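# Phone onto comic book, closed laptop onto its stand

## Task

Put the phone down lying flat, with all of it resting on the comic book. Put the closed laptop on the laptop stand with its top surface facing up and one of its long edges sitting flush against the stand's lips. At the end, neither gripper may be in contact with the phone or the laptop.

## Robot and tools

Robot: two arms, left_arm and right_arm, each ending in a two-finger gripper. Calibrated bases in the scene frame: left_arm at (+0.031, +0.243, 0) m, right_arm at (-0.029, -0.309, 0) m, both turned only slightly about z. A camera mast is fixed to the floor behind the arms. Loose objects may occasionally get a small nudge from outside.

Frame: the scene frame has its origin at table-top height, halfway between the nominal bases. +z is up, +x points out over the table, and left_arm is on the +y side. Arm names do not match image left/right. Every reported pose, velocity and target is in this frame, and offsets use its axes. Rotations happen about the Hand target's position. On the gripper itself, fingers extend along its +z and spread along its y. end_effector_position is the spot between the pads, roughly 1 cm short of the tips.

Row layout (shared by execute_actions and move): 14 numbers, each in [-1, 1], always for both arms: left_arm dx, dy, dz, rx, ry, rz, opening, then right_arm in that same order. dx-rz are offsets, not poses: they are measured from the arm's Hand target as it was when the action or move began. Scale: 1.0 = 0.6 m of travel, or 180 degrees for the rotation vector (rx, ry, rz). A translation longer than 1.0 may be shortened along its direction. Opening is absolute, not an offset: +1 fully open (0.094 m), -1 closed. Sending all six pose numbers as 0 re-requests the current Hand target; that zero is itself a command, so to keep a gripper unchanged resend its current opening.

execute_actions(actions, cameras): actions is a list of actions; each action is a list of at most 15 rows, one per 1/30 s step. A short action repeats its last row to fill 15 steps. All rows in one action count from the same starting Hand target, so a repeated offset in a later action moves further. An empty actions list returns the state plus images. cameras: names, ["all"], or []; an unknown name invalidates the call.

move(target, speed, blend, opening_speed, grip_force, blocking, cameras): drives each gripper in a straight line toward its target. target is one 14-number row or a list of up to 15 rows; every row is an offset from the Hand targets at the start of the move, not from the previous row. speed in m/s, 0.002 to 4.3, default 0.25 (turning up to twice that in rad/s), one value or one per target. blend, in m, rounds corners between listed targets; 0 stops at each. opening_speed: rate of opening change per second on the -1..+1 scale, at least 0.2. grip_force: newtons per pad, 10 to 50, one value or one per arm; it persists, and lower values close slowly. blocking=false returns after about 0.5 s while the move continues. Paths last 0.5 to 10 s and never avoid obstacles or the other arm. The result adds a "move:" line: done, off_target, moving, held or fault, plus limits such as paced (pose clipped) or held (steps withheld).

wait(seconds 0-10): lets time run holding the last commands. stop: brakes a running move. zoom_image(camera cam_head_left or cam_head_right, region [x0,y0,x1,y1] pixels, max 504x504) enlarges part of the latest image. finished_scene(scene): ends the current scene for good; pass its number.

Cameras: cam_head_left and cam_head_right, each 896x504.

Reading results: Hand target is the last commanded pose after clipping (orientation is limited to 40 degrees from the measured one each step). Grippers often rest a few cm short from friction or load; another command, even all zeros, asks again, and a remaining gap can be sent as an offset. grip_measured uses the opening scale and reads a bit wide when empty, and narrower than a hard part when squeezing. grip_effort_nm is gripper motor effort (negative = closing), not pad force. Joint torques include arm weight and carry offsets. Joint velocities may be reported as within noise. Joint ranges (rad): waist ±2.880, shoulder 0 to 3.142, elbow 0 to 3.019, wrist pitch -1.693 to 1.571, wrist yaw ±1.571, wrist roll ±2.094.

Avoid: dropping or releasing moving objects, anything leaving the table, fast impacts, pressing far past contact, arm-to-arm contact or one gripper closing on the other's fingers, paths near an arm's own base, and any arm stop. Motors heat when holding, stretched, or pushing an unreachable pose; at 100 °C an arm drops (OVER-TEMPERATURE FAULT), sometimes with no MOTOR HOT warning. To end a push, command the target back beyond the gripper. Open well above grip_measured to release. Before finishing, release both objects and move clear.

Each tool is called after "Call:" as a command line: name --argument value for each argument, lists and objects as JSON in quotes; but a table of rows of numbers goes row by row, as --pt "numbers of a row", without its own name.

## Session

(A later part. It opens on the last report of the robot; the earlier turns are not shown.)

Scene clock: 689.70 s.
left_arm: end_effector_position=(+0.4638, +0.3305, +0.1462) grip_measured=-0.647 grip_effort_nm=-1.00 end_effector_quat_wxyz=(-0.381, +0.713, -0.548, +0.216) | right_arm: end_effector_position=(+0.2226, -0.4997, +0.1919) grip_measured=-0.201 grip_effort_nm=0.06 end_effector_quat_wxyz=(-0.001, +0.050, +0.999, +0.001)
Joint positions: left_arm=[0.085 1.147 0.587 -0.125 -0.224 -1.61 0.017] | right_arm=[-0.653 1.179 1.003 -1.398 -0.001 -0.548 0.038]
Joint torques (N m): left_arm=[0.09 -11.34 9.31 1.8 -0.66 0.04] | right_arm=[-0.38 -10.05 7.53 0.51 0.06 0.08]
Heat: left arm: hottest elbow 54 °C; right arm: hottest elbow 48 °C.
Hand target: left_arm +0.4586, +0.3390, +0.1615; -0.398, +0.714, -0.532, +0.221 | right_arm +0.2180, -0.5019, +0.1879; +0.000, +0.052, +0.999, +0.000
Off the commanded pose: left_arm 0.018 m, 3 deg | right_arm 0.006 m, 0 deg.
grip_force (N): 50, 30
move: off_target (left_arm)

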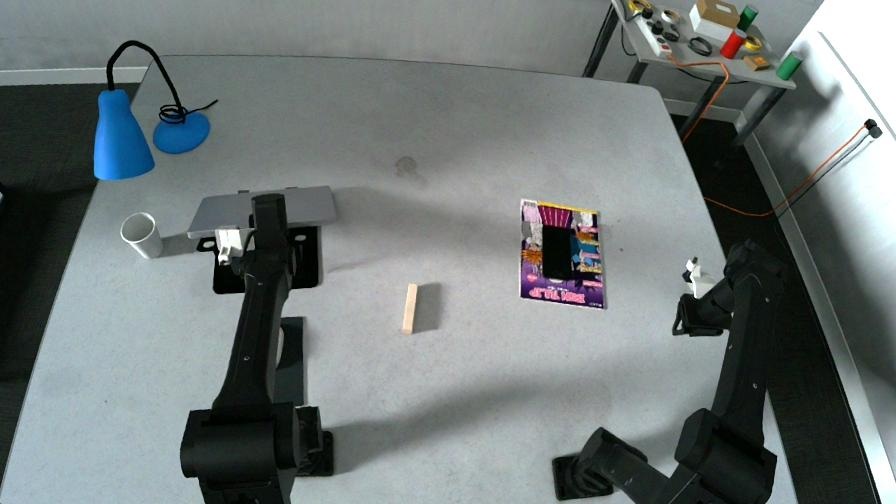

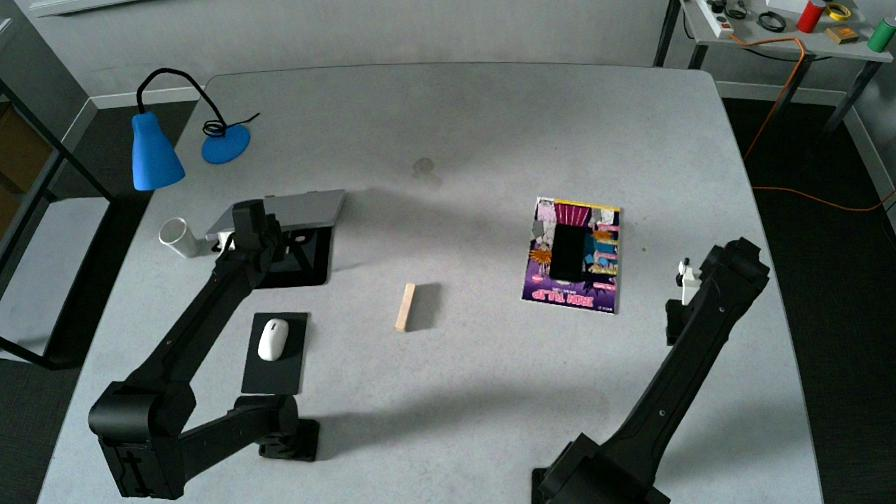

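Call:
move --target '[0.0408, 0.0042, -0.0287, 0, 0, -0.0083, -0.8, 0, 0, 0, 0, 0, 0, -0.2]' --speed 0.04 --cameras '["cam_head_left", "cam_head_right"]'

Call:
zoom_image --camera "cam_head_right" --region '[200, 140, 370, 250]'

Call:
zoom_image --camera "cam_head_left" --region '[170, 150, 340, 270]'

Scene clock: 699.33 s.
left_arm: end_effector_position=(+0.4753, +0.3323, +0.1402) grip_measured=-0.647 grip_effort_nm=-1.01 end_effector_quat_wxyz=(-0.387, +0.707, -0.548, +0.225) | right_arm: end_effector_position=(+0.2226, -0.4997, +0.1919) grip_measured=-0.201 grip_effort_nm=0.06 end_effector_quat_wxyz=(-0.001, +0.050, +0.999, +0.001)
Joint positions: left_arm=[0.091 1.193 0.587 -0.053 -0.211 -1.6 0.017] | right_arm=[-0.653 1.179 1.003 -1.398 -0.001 -0.548 0.038]
Joint torques (N m): left_arm=[0.15 -7.65 11.47 2.35 -0.08 0.12] | right_arm=[-0.32 -10.11 7.53 0.51 0.07 0.08]
Heat: left arm: hottest elbow 52 °C; right arm: hottest elbow 48 °C.
Hand target: left_arm +0.4831, +0.3415, +0.1443; -0.395, +0.707, -0.541, +0.226 | right_arm +0.2180, -0.5019, +0.1879; +0.000, +0.052, +0.999, +0.000
Off the commanded pose: left_arm 0.013 m, 1 deg | right_arm 0.006 m, 0 deg.
grip_force (N): 50, 30
move: off_target (left_arm)

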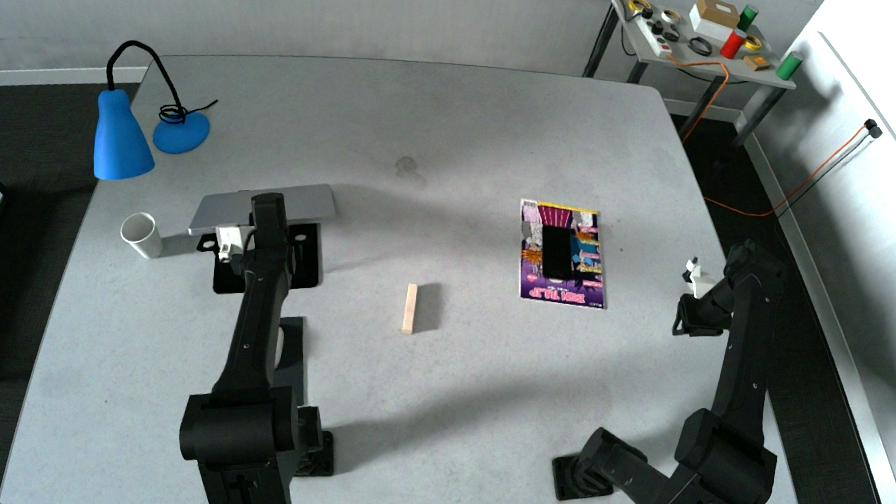

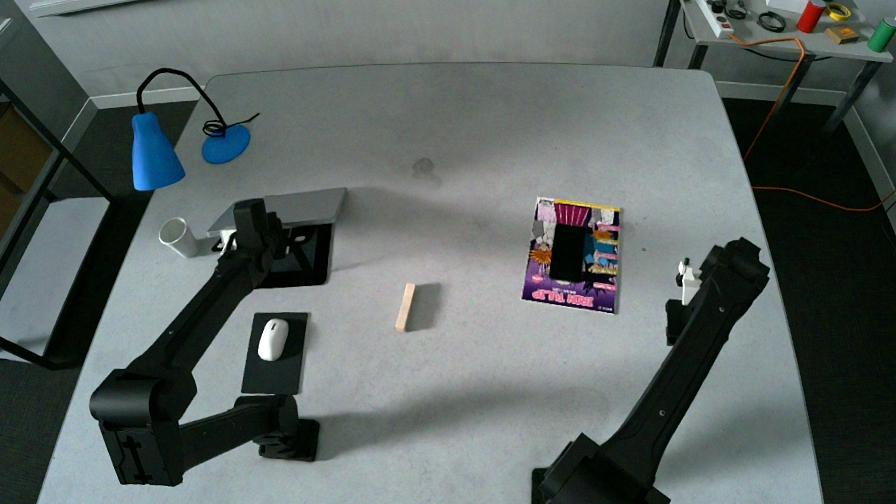

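Scaled by 2.965.

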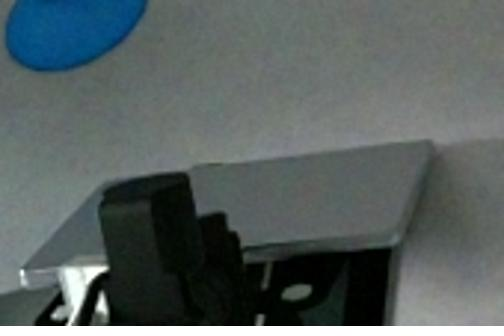

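Scaled by 2.965.

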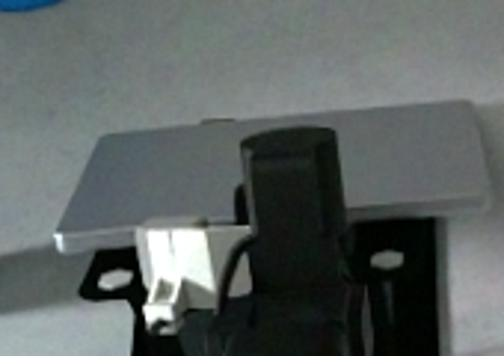

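Call:
move --target '[0.0109, 0.0011, -0.0077, 0, 0, -0.0139, -0.8, 0, 0, 0, 0, 0, 0, -0.2]' --speed 0.04 --cameras '["cam_head_left", "cam_head_right"]'

Call:
zoom_image --camera "cam_head_left" --region '[190, 170, 350, 250]'

Call:
zoom_image --camera "cam_head_right" --region '[200, 160, 370, 250]'

Scene clock: 708.00 s.
left_arm: end_effector_position=(+0.4777, +0.3372, +0.1394) grip_measured=-0.647 grip_effort_nm=-1.01 end_effector_quat_wxyz=(-0.384, +0.700, -0.555, +0.233) | right_arm: end_effector_position=(+0.2226, -0.4997, +0.1919) grip_measured=-0.201 grip_effort_nm=0.06 end_effector_quat_wxyz=(-0.001, +0.050, +0.999, +0.001)
Joint positions: left_arm=[0.116 1.201 0.587 -0.035 -0.169 -1.572 0.017] | right_arm=[-0.653 1.179 1.003 -1.398 -0.001 -0.548 0.038]
Joint torques (N m): left_arm=[-0.26 -5.66 11.69 2.66 0.18 0.26] | right_arm=[-0.38 -10.05 7.54 0.53 0.06 0.08]
Motor temperatures (°C): left_arm=[22 31 51 24 28 23 30] | right_arm=[26 35 48 25 24 23 25]
Heat: left arm: hottest elbow 51 °C; right arm: hottest elbow 48 °C.
Hand target: left_arm +0.4896, +0.3423, +0.1397; -0.390, +0.695, -0.557, +0.235 | right_arm +0.2180, -0.5019, +0.1879; +0.000, +0.052, +0.999, +0.000
Off the commanded pose: left_arm 0.013 m, 1 deg | right_arm 0.006 m, 0 deg.
grip_force (N): 50, 30
move: off_target (left_arm)

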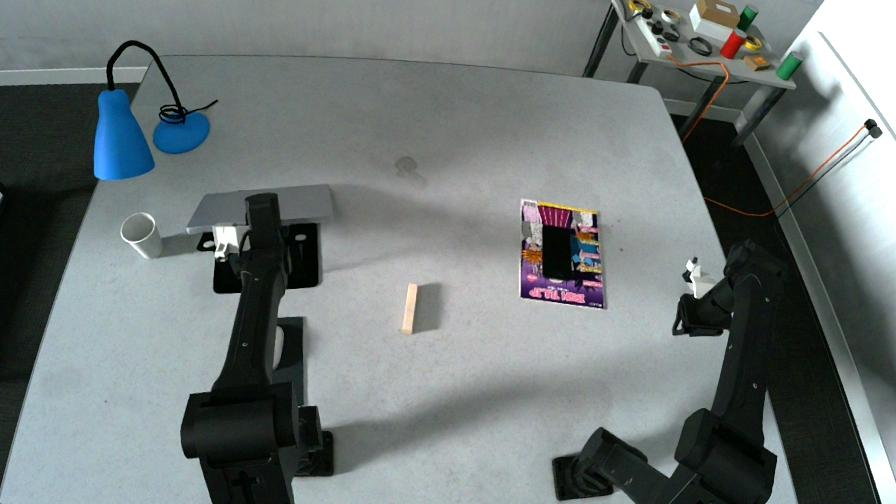

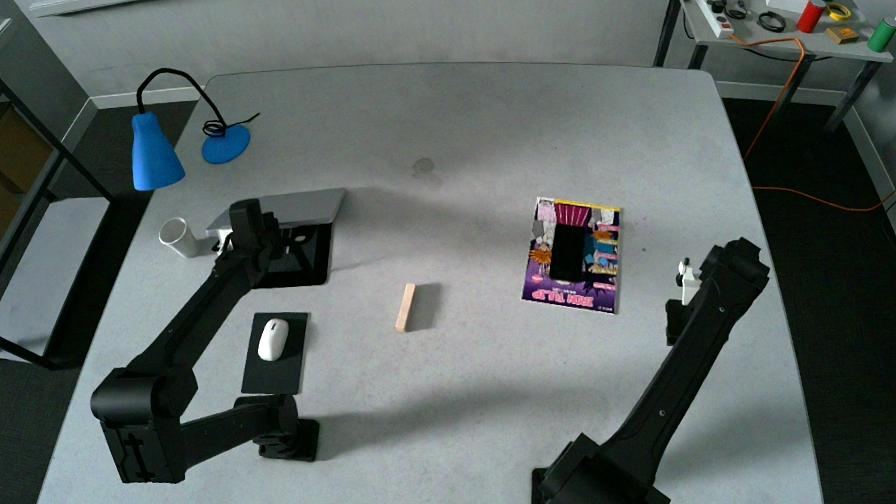

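Scaled by 3.150.

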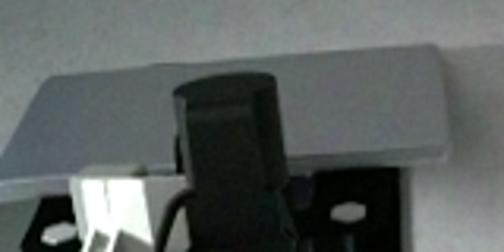

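Scaled by 2.965.

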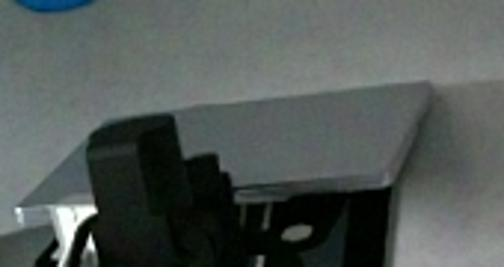

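Call:
move --pt "-0.0167 -0.006 0 0 0 0 -0.8 0 0 0 0 0 0 -0.2" --pt "-0.0167 -0.006 0 0 0 0 -0.48 0 0 0 0 0 0 -0.2" --pt "-0.0667 -0.0245 0.0397 0 0 0 -0.48 0 0 0 0 0 0 -0.2" --pt "-0.1667 -0.0578 0.1897 0 0 0 -0.48 0 0 0 0 0 0 -0.2" --speed '[0.04, 0.04, 0.05, 0.12]' --opening_speed 0.4 --blend '[0, 0, 0.005, 0]' --cameras '["cam_head_left", "cam_head_right"]'

Call:
zoom_image --camera "cam_head_left" --region '[190, 170, 350, 290]'

Call:
zoom_image --camera "cam_head_right" --region '[200, 160, 370, 280]'

Scene clock: 730.30 s.
left_arm: end_effector_position=(+0.3735, +0.3110, +0.2083) grip_measured=-0.482 grip_effort_nm=0.13 end_effector_quat_wxyz=(-0.367, +0.706, -0.570, +0.206) | right_arm: end_effector_position=(+0.2226, -0.4997, +0.1919) grip_measured=-0.201 grip_effort_nm=0.06 end_effector_quat_wxyz=(-0.001, +0.050, +0.999, +0.001)
Joint positions: left_arm=[0.06 0.742 0.566 -0.546 -0.221 -1.594 0.024] | right_arm=[-0.653 1.179 1.003 -1.398 -0.001 -0.548 0.038]
Joint torques (N m): left_arm=[-2.37 -5.25 18.48 1.26 -0.3 -0.07] | right_arm=[-0.44 -10.11 7.53 0.51 0.06 0.08]
Heat: left arm: hottest elbow 50 °C; right arm: hottest elbow 47 °C.
Hand target: left_arm +0.3896, +0.3075, +0.2537; -0.390, +0.695, -0.557, +0.235 | right_arm +0.2180, -0.5019, +0.1879; +0.000, +0.052, +0.999, +0.000
Off the commanded pose: left_arm 0.048 m, 5 deg | right_arm 0.006 m, 0 deg.
grip_force (N): 50, 30
move: off_target (left_arm)

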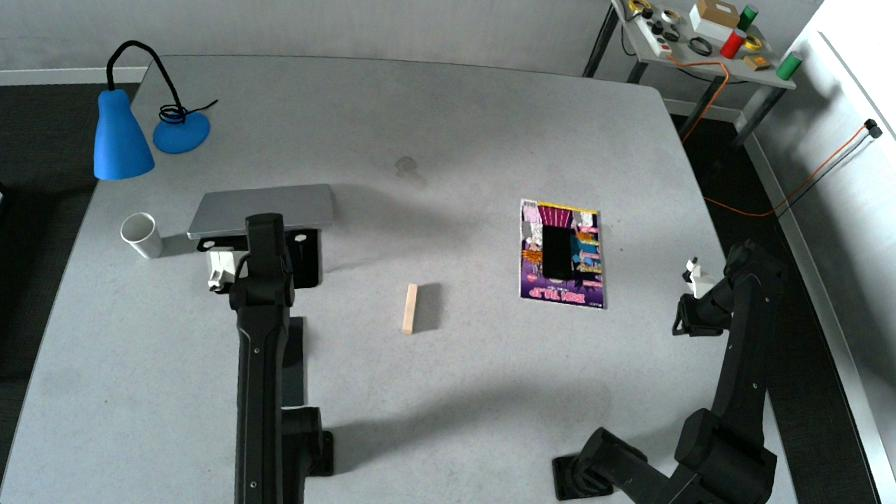

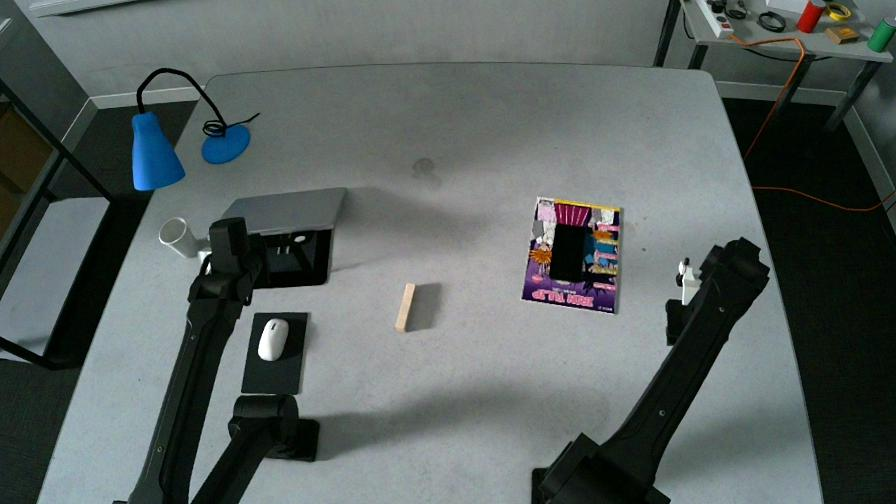

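Scaled by 3.150.

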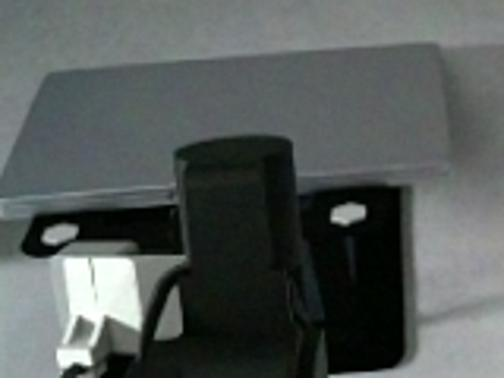

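Scaled by 2.965.

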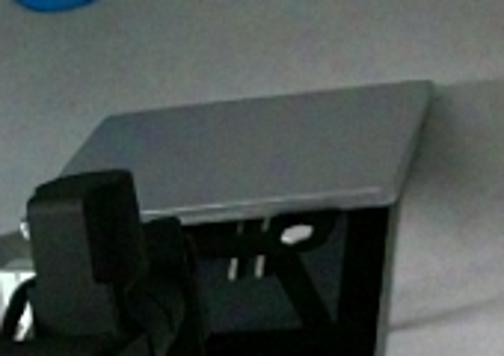

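Call:
zoom_image --camera "cam_head_left" --region '[200, 170, 340, 210]'

Call:
zoom_image --camera "cam_head_right" --region '[220, 175, 350, 215]'

Scaled by 3.600.

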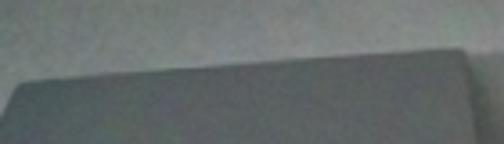

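Scaled by 3.877.

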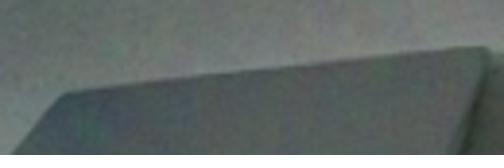

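Call:
move --pt "0.0507 0.1075 -0.1562 -0.0304 -0.0231 -0.0563 -1 0 0 0 0 0 0 -0.2" --pt "0.0973 0.1108 -0.1878 -0.0304 -0.0231 -0.0563 -1 0 0 0 0 0 0 -0.2" --speed '[0.1, 0.03]' --blend '[0.005, 0]' --cameras '["cam_head_left", "cam_head_right"]'

Call:
zoom_image --camera "cam_head_left" --region '[190, 170, 350, 290]'

Call:
zoom_image --camera "cam_head_right" --region '[200, 160, 370, 280]'

Scene clock: 771.77 s.
left_arm: end_effector_position=(+0.4402, +0.3761, +0.1424) grip_measured=-0.981 grip_effort_nm=-1.01 end_effector_quat_wxyz=(-0.357, +0.653, -0.586, +0.319) | right_arm: end_effector_position=(+0.2226, -0.4997, +0.1919) grip_measured=-0.201 grip_effort_nm=0.06 end_effector_quat_wxyz=(-0.001, +0.050, +0.999, +0.001)
Joint positions: left_arm=[0.391 1.118 0.495 0.028 0.26 -1.397 0.001] | right_arm=[-0.653 1.179 1.003 -1.398 -0.001 -0.548 0.038]
Joint torques (N m): left_arm=[-2.67 -5.71 11.26 1.66 -0.18 0.02] | right_arm=[-0.32 -10.11 7.53 0.54 0.07 0.08]
Motor temperatures (°C): left_arm=[22 28 55 24 27 23 29] | right_arm=[26 35 47 25 24 23 25]
Heat: left arm: hottest elbow 55 °C; right arm: hottest elbow 47 °C.
Hand target: left_arm +0.4479, +0.3740, +0.1408; -0.354, +0.652, -0.590, +0.320 | right_arm +0.2180, -0.5019, +0.1879; +0.000, +0.052, +0.999, +0.000
Off the commanded pose: left_arm 0.008 m, 0 deg | right_arm 0.006 m, 0 deg.
grip_force (N): 50, 30
move: done

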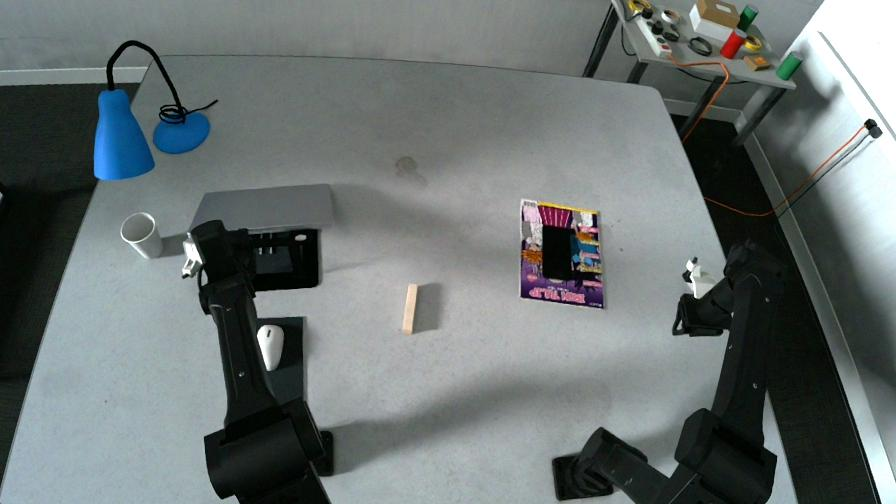

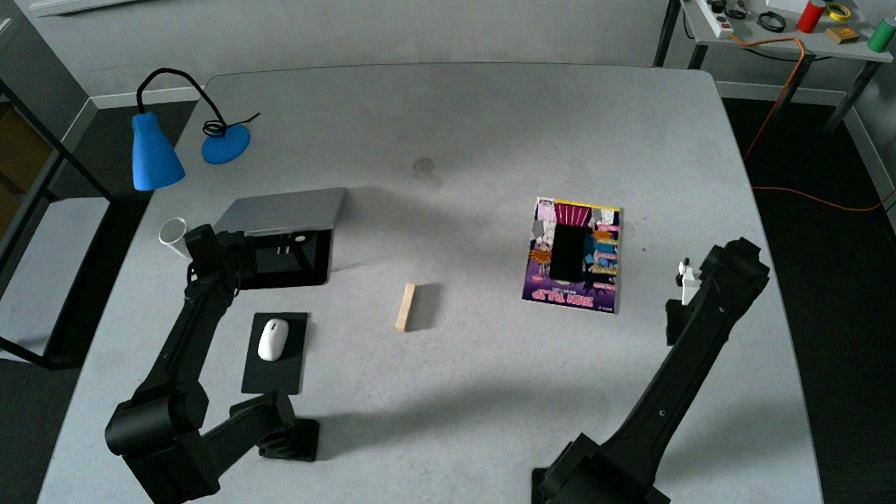

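Scaled by 3.150.

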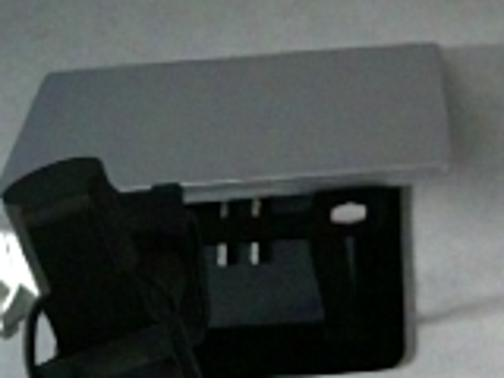

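Scaled by 2.965.

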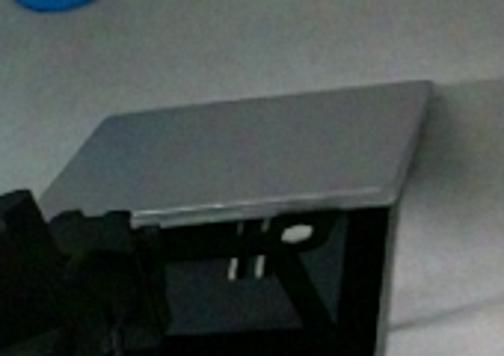

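Call:
move --target '[0.0117, 0.0012, -0.0075, 0, 0, 0, -1, 0, 0, 0, 0, 0, 0, -0.2]' --speed 0.03 --cameras '["cam_head_left", "cam_head_right"]'

Call:
zoom_image --camera "cam_head_left" --region '[200, 170, 340, 210]'

Call:
zoom_image --camera "cam_head_right" --region '[220, 175, 350, 215]'

Scene clock: 776.83 s.
left_arm: end_effector_position=(+0.4452, +0.3766, +0.1407) grip_measured=-0.981 grip_effort_nm=-1.00 end_effector_quat_wxyz=(-0.362, +0.651, -0.584, +0.322) | right_arm: end_effector_position=(+0.2226, -0.4997, +0.1919) grip_measured=-0.201 grip_effort_nm=0.06 end_effector_quat_wxyz=(-0.001, +0.050, +0.999, +0.001)
Joint positions: left_arm=[0.386 1.139 0.495 0.063 0.256 -1.402 0.001] | right_arm=[-0.653 1.179 1.003 -1.398 -0.001 -0.548 0.038]
Joint torques (N m): left_arm=[-2.73 -4.72 11.9 1.59 -0.25 0.07] | right_arm=[-0.38 -9.99 7.54 0.51 0.07 0.09]
Motor temperatures (°C): left_arm=[22 28 55 24 27 23 29] | right_arm=[26 35 47 25 24 23 25]
Heat: left arm: hottest elbow 55 °C; right arm: hottest elbow 47 °C.
Hand target: left_arm +0.4549, +0.3748, +0.1364; -0.354, +0.652, -0.590, +0.320 | right_arm +0.2180, -0.5019, +0.1879; +0.000, +0.052, +0.999, +0.000
Off the commanded pose: left_arm 0.011 m, 1 deg | right_arm 0.006 m, 0 deg.
grip_force (N): 50, 30
move: off_target (left_arm)

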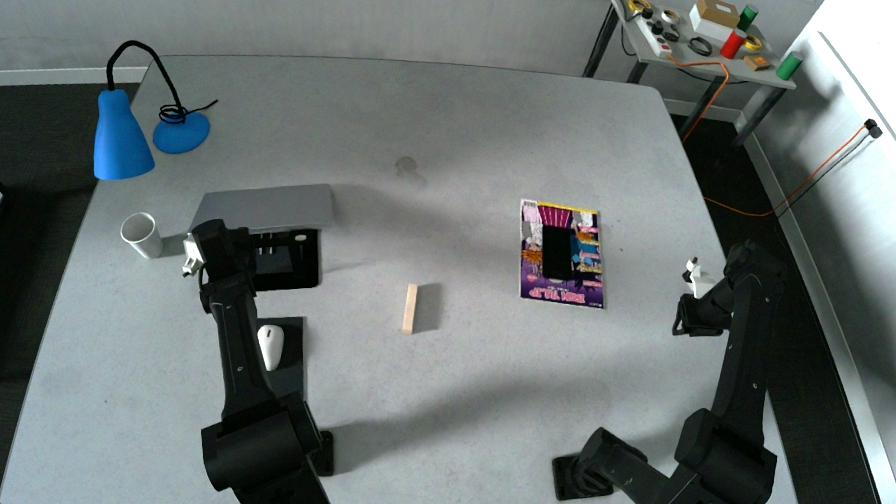

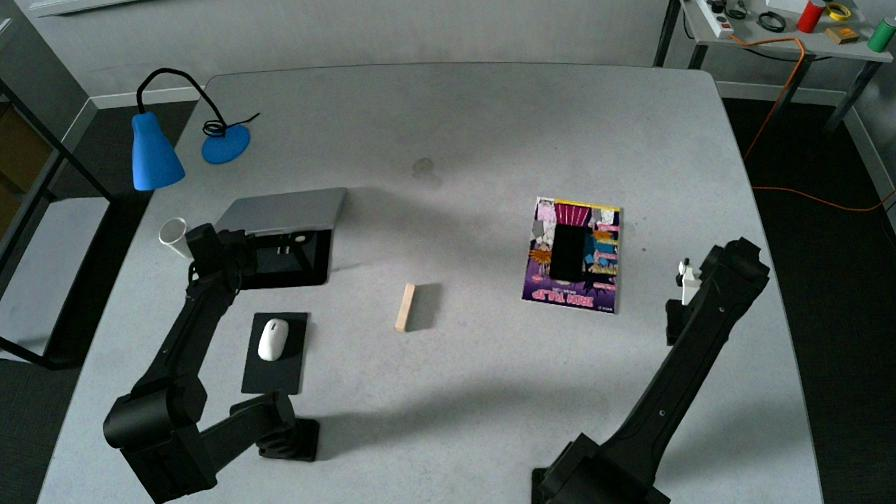

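Scaled by 3.600.

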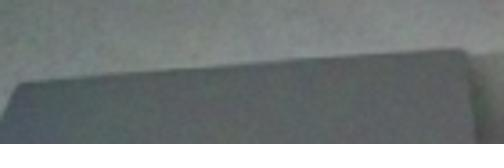

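Scaled by 3.877.

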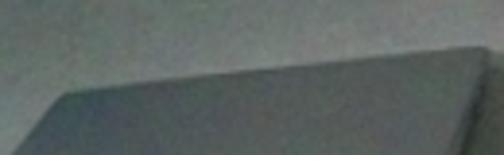

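Call:
execute_actions --actions '[]' --cameras '["all"]'

Call:
zoom_image --camera "cam_head_left" --region '[190, 170, 350, 290]'

Call:
zoom_image --camera "cam_head_right" --region '[200, 160, 370, 280]'

Scene clock: 783.00 s.
left_arm: end_effector_position=(+0.4452, +0.3767, +0.1407) grip_measured=-0.981 grip_effort_nm=-1.00 end_effector_quat_wxyz=(-0.362, +0.651, -0.584, +0.322) | right_arm: end_effector_position=(+0.2226, -0.4997, +0.1919) grip_measured=-0.201 grip_effort_nm=0.06 end_effector_quat_wxyz=(-0.001, +0.050, +0.999, +0.001)
Joint positions: left_arm=[0.386 1.139 0.495 0.063 0.255 -1.403 0.001] | right_arm=[-0.653 1.179 1.003 -1.398 -0.001 -0.548 0.038]
Joint velocities: within noise
Joint torques (N m): left_arm=[-2.08 -4.48 11.79 1.66 -0.24 0.11] | right_arm=[-0.32 -10.05 7.53 0.51 0.06 0.08]
Motor temperatures (°C): left_arm=[22 28 54 24 27 23 29] | right_arm=[26 35 47 25 24 23 25]
Heat: left arm: hottest elbow 54 °C; right arm: hottest elbow 47 °C.
Hand target: left_arm +0.4549, +0.3748, +0.1365; -0.354, +0.652, -0.589, +0.320 | right_arm +0.2180, -0.5019, +0.1879; +0.000, +0.052, +0.999, +0.000
Tool commands: left_gripper/opening=-1.0 right_gripper/opening=-0.2
Off the commanded pose: left_arm 0.011 m, 1 deg | right_arm 0.006 m, 0 deg.
grip_force (N): 50, 30

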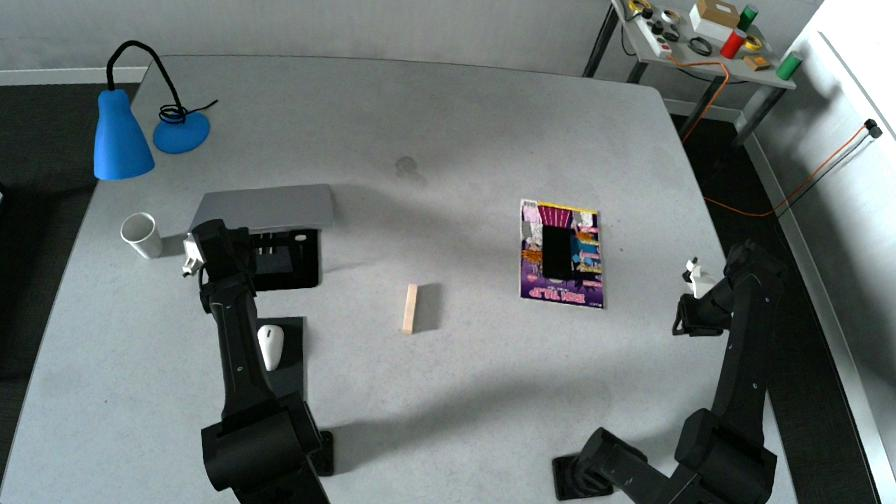

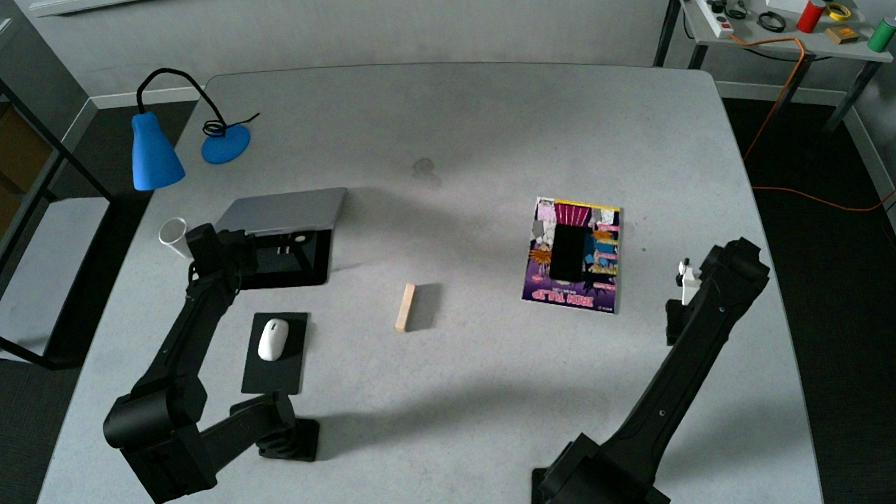

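Scaled by 3.150.

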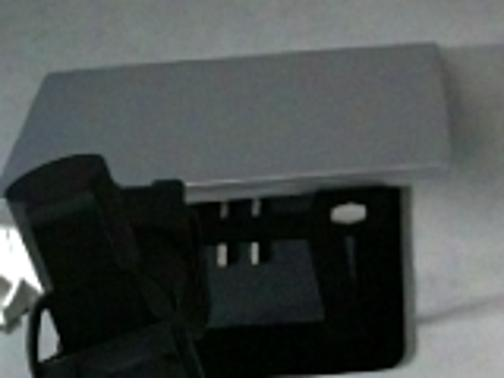

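Scaled by 2.965.

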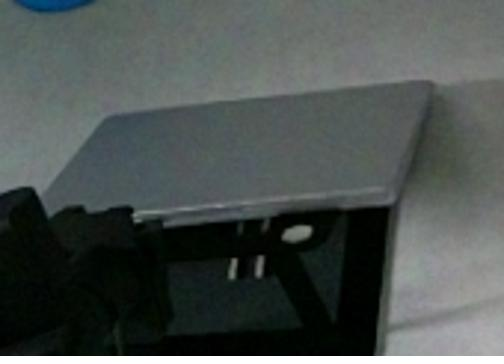

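Call:
move --target '[0.0084, 0.0008, -0.0054, 0, 0, 0, -1, 0, 0, 0, 0, 0, 0, -0.2]' --speed 0.03 --cameras '["all"]'

Call:
zoom_image --camera "cam_head_left" --region '[200, 170, 340, 210]'

Call:
zoom_image --camera "cam_head_right" --region '[220, 175, 350, 215]'

Scene clock: 794.10 s.
left_arm: end_effector_position=(+0.4504, +0.3770, +0.1396) grip_measured=-0.981 grip_effort_nm=-1.00 end_effector_quat_wxyz=(-0.364, +0.650, -0.583, +0.324) | right_arm: end_effector_position=(+0.2226, -0.4997, +0.1919) grip_measured=-0.201 grip_effort_nm=0.06 end_effector_quat_wxyz=(-0.001, +0.050, +0.999, +0.001)
Joint positions: left_arm=[0.381 1.159 0.502 0.083 0.252 -1.407 0.001] | right_arm=[-0.653 1.179 1.003 -1.398 -0.001 -0.548 0.038]
Joint torques (N m): left_arm=[-2.73 -4.66 11.38 1.57 -0.28 0.09] | right_arm=[-0.44 -10.05 7.51 0.51 0.06 0.08]
Heat: left arm: hottest elbow 53 °C; right arm: hottest elbow 47 °C.
Hand target: left_arm +0.4599, +0.3752, +0.1331; -0.354, +0.652, -0.590, +0.320 | right_arm +0.2180, -0.5019, +0.1879; +0.000, +0.052, +0.999, +0.000
Off the commanded pose: left_arm 0.012 m, 1 deg | right_arm 0.006 m, 0 deg.
grip_force (N): 50, 30
move: off_target (left_arm)

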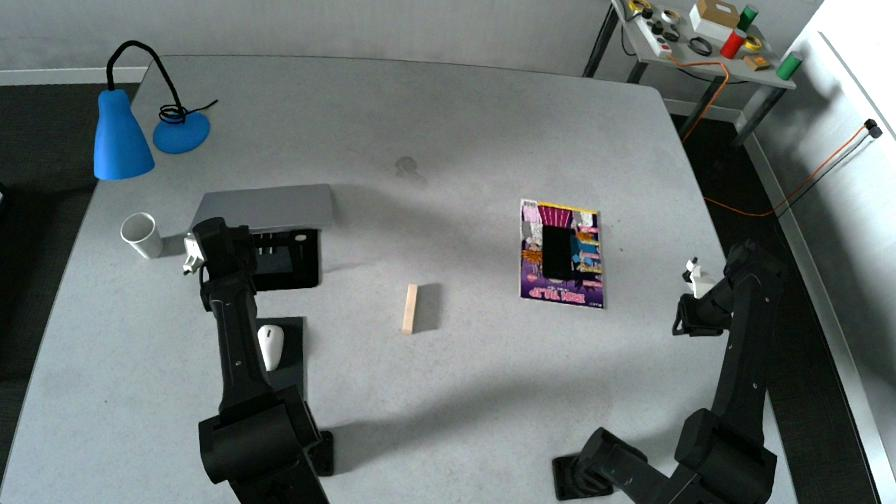

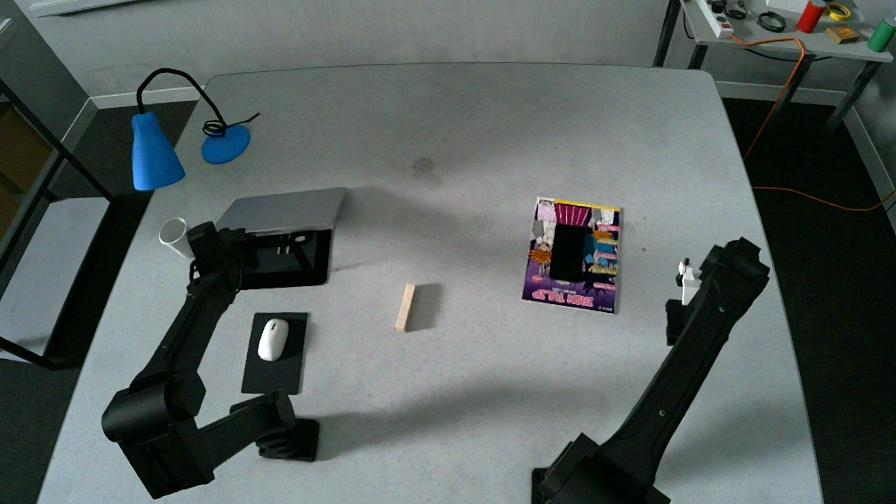

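Scaled by 3.600.

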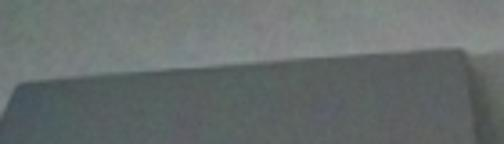

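Scaled by 3.877.

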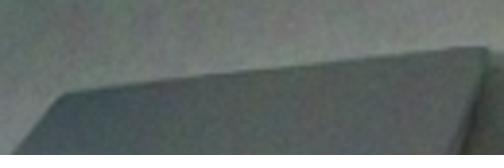

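Call:
zoom_image --camera "cam_head_left" --region '[185, 195, 265, 255]'

Call:
zoom_image --camera "cam_head_right" --region '[185, 200, 285, 270]'

Scaled by 6.300.

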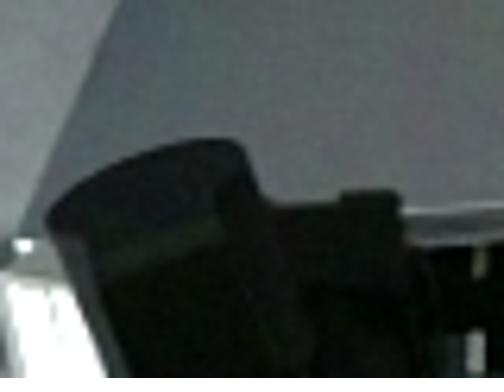

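Scaled by 5.040.

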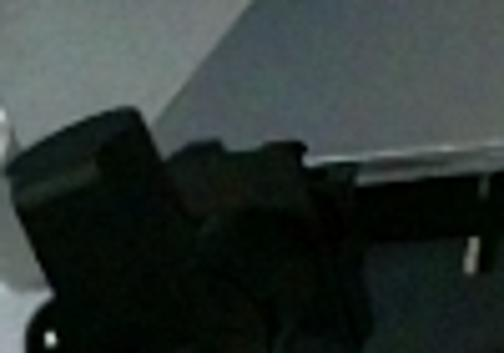

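Call:
zoom_image --camera "cam_head_left" --region '[225, 215, 275, 245]'

Call:
zoom_image --camera "cam_head_right" --region '[215, 220, 265, 250]'

Scaled by 10.080.

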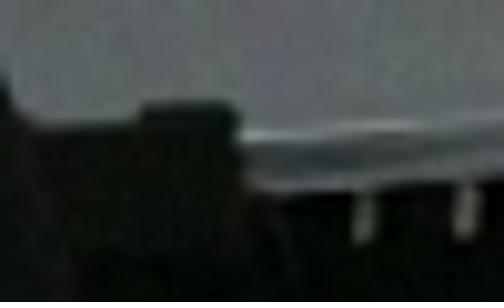

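Scaled by 10.080.

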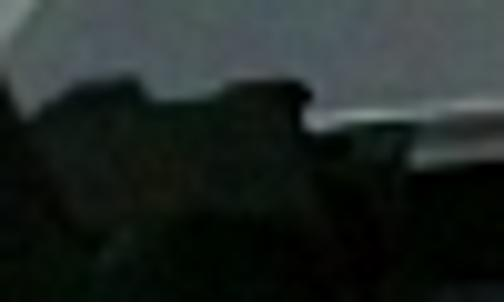

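Call:
move --target '[0.0084, 0.0008, -0.0054, 0, 0, 0, -1, 0, 0, 0, 0, 0, 0, -0.2]' --speed 0.03 --cameras '["all"]'

Call:
zoom_image --camera "cam_head_left" --region '[200, 170, 340, 210]'

Call:
zoom_image --camera "cam_head_right" --region '[220, 175, 350, 215]'

Call:
zoom_image --camera "cam_head_right" --region '[215, 220, 265, 250]'

Scene clock: 838.50 s.
left_arm: end_effector_position=(+0.4528, +0.3775, +0.1393) grip_measured=-0.981 grip_effort_nm=-1.00 end_effector_quat_wxyz=(-0.365, +0.650, -0.582, +0.325) | right_arm: end_effector_position=(+0.2226, -0.4997, +0.1919) grip_measured=-0.201 grip_effort_nm=0.06 end_effector_quat_wxyz=(-0.001, +0.050, +0.999, +0.001)
Joint positions: left_arm=[0.379 1.167 0.504 0.094 0.25 -1.411 0.001] | right_arm=[-0.653 1.179 1.003 -1.398 -0.001 -0.548 0.038]
Joint torques (N m): left_arm=[-2.32 -4.48 11.81 1.42 -0.32 0.1] | right_arm=[-0.38 -10.11 7.56 0.53 0.07 0.08]
Heat: left arm: hottest elbow 50 °C; right arm: hottest elbow 47 °C.
Hand target: left_arm +0.4650, +0.3758, +0.1300; -0.354, +0.652, -0.589, +0.320 | right_arm +0.2180, -0.5019, +0.1879; +0.000, +0.052, +0.999, +0.000
Off the commanded pose: left_arm 0.016 m, 2 deg | right_arm 0.006 m, 0 deg.
grip_force (N): 50, 30
move: off_target (left_arm)

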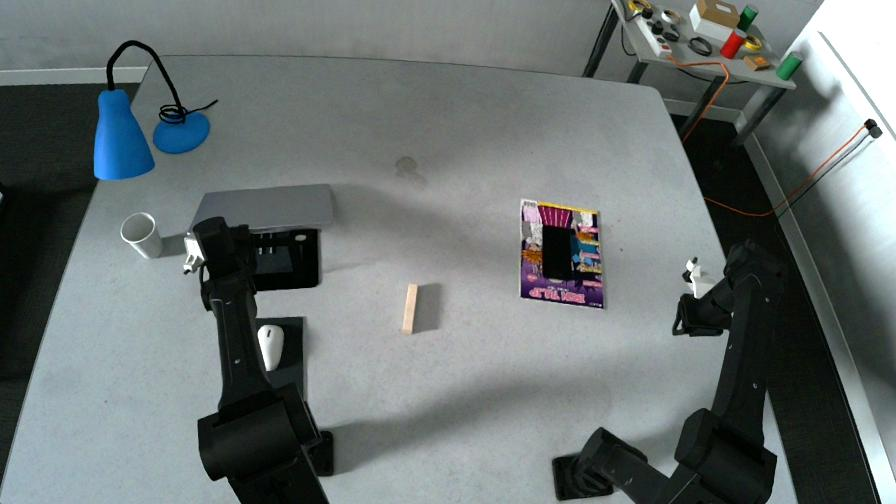

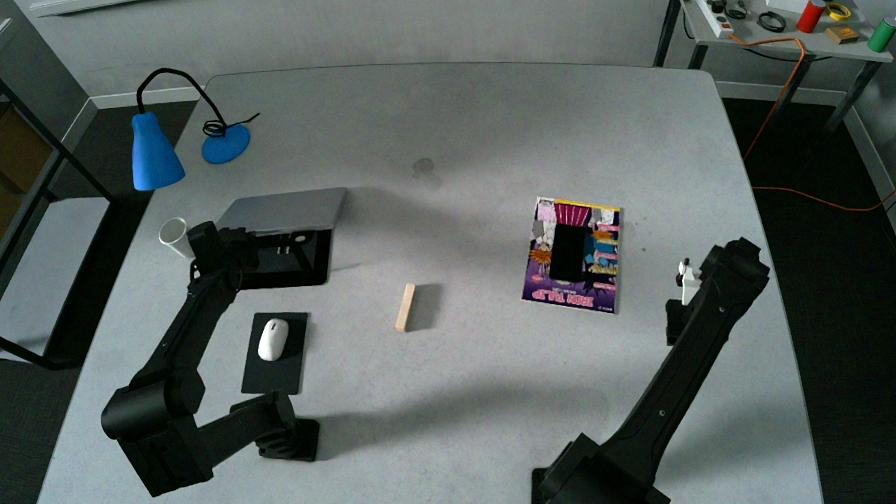

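Scaled by 3.600.

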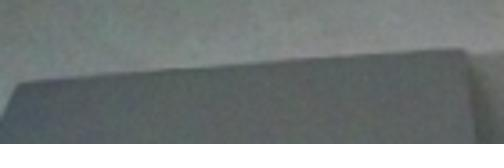

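Scaled by 3.877.

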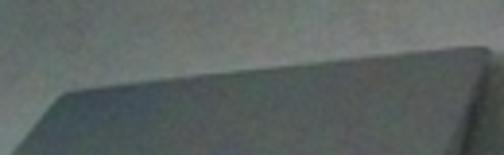

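Scaled by 10.080.

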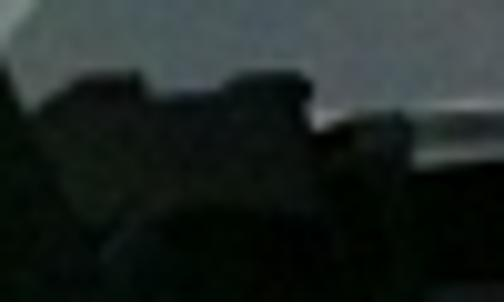

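Call:
move --target '[-0.037, -0.001, 0.035, 0, 0, 0, -1, 0, 0, 0, 0, 0, 0, -0.2]' --speed 0.06 --cameras '["all"]'

Call:
zoom_image --camera "cam_head_left" --region '[190, 170, 350, 290]'

Call:
zoom_image --camera "cam_head_right" --region '[200, 160, 370, 280]'

Scene clock: 851.90 s.
left_arm: end_effector_position=(+0.4415, +0.3708, +0.1421) grip_measured=-0.981 grip_effort_nm=-0.99 end_effector_quat_wxyz=(-0.348, +0.654, -0.590, +0.320) | right_arm: end_effector_position=(+0.2226, -0.4997, +0.1919) grip_measured=-0.201 grip_effort_nm=0.06 end_effector_quat_wxyz=(-0.001, +0.050, +0.999, +0.001)
Joint positions: left_arm=[0.379 1.117 0.504 0.004 0.26 -1.402 0.001] | right_arm=[-0.653 1.179 1.003 -1.398 -0.001 -0.548 0.038]
Joint torques (N m): left_arm=[-0.91 -8.35 10.84 1.06 0.14 0.13] | right_arm=[-0.32 -10.11 7.54 0.51 0.07 0.08]
Heat: left arm: hottest elbow 50 °C; right arm: hottest elbow 47 °C.
Hand target: left_arm +0.4428, +0.3751, +0.1509; -0.354, +0.652, -0.589, +0.320 | right_arm +0.2180, -0.5019, +0.1879; +0.000, +0.052, +0.999, +0.000
Off the commanded pose: left_arm 0.010 m, 1 deg | right_arm 0.006 m, 0 deg.
grip_force (N): 50, 30
move: done

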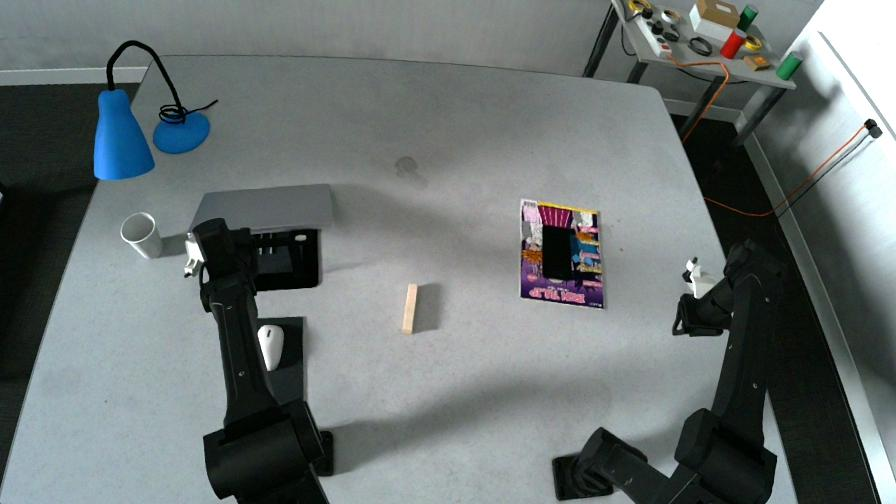

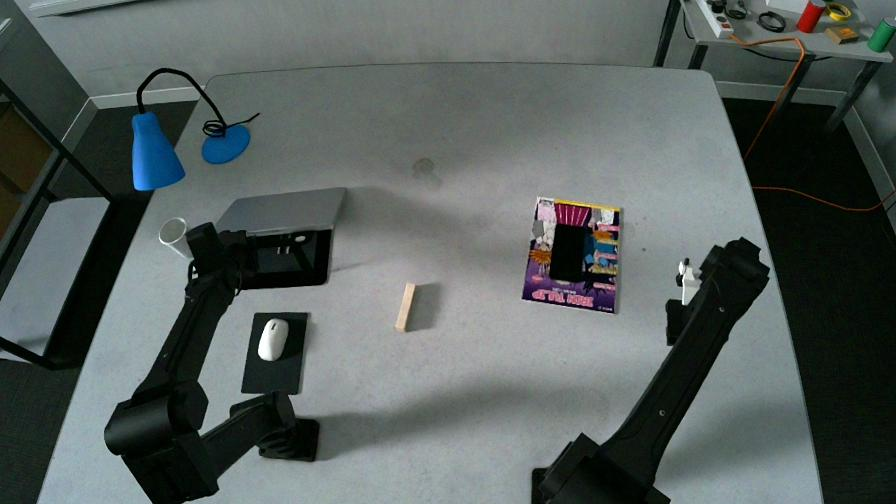

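Scaled by 3.150.

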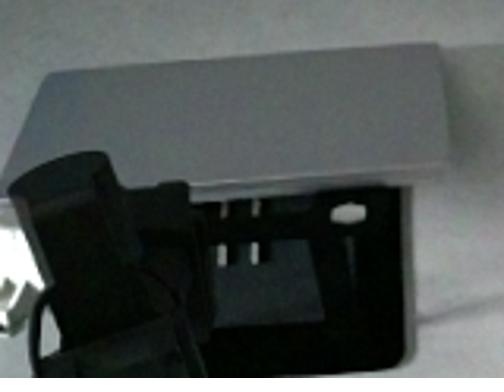

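Scaled by 2.965.

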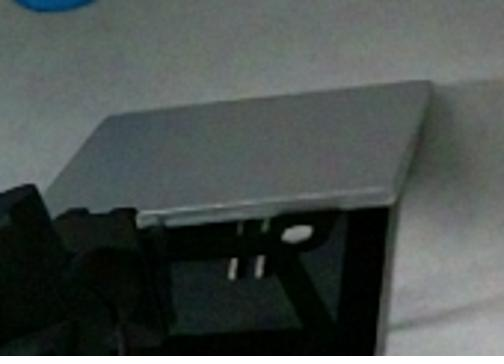

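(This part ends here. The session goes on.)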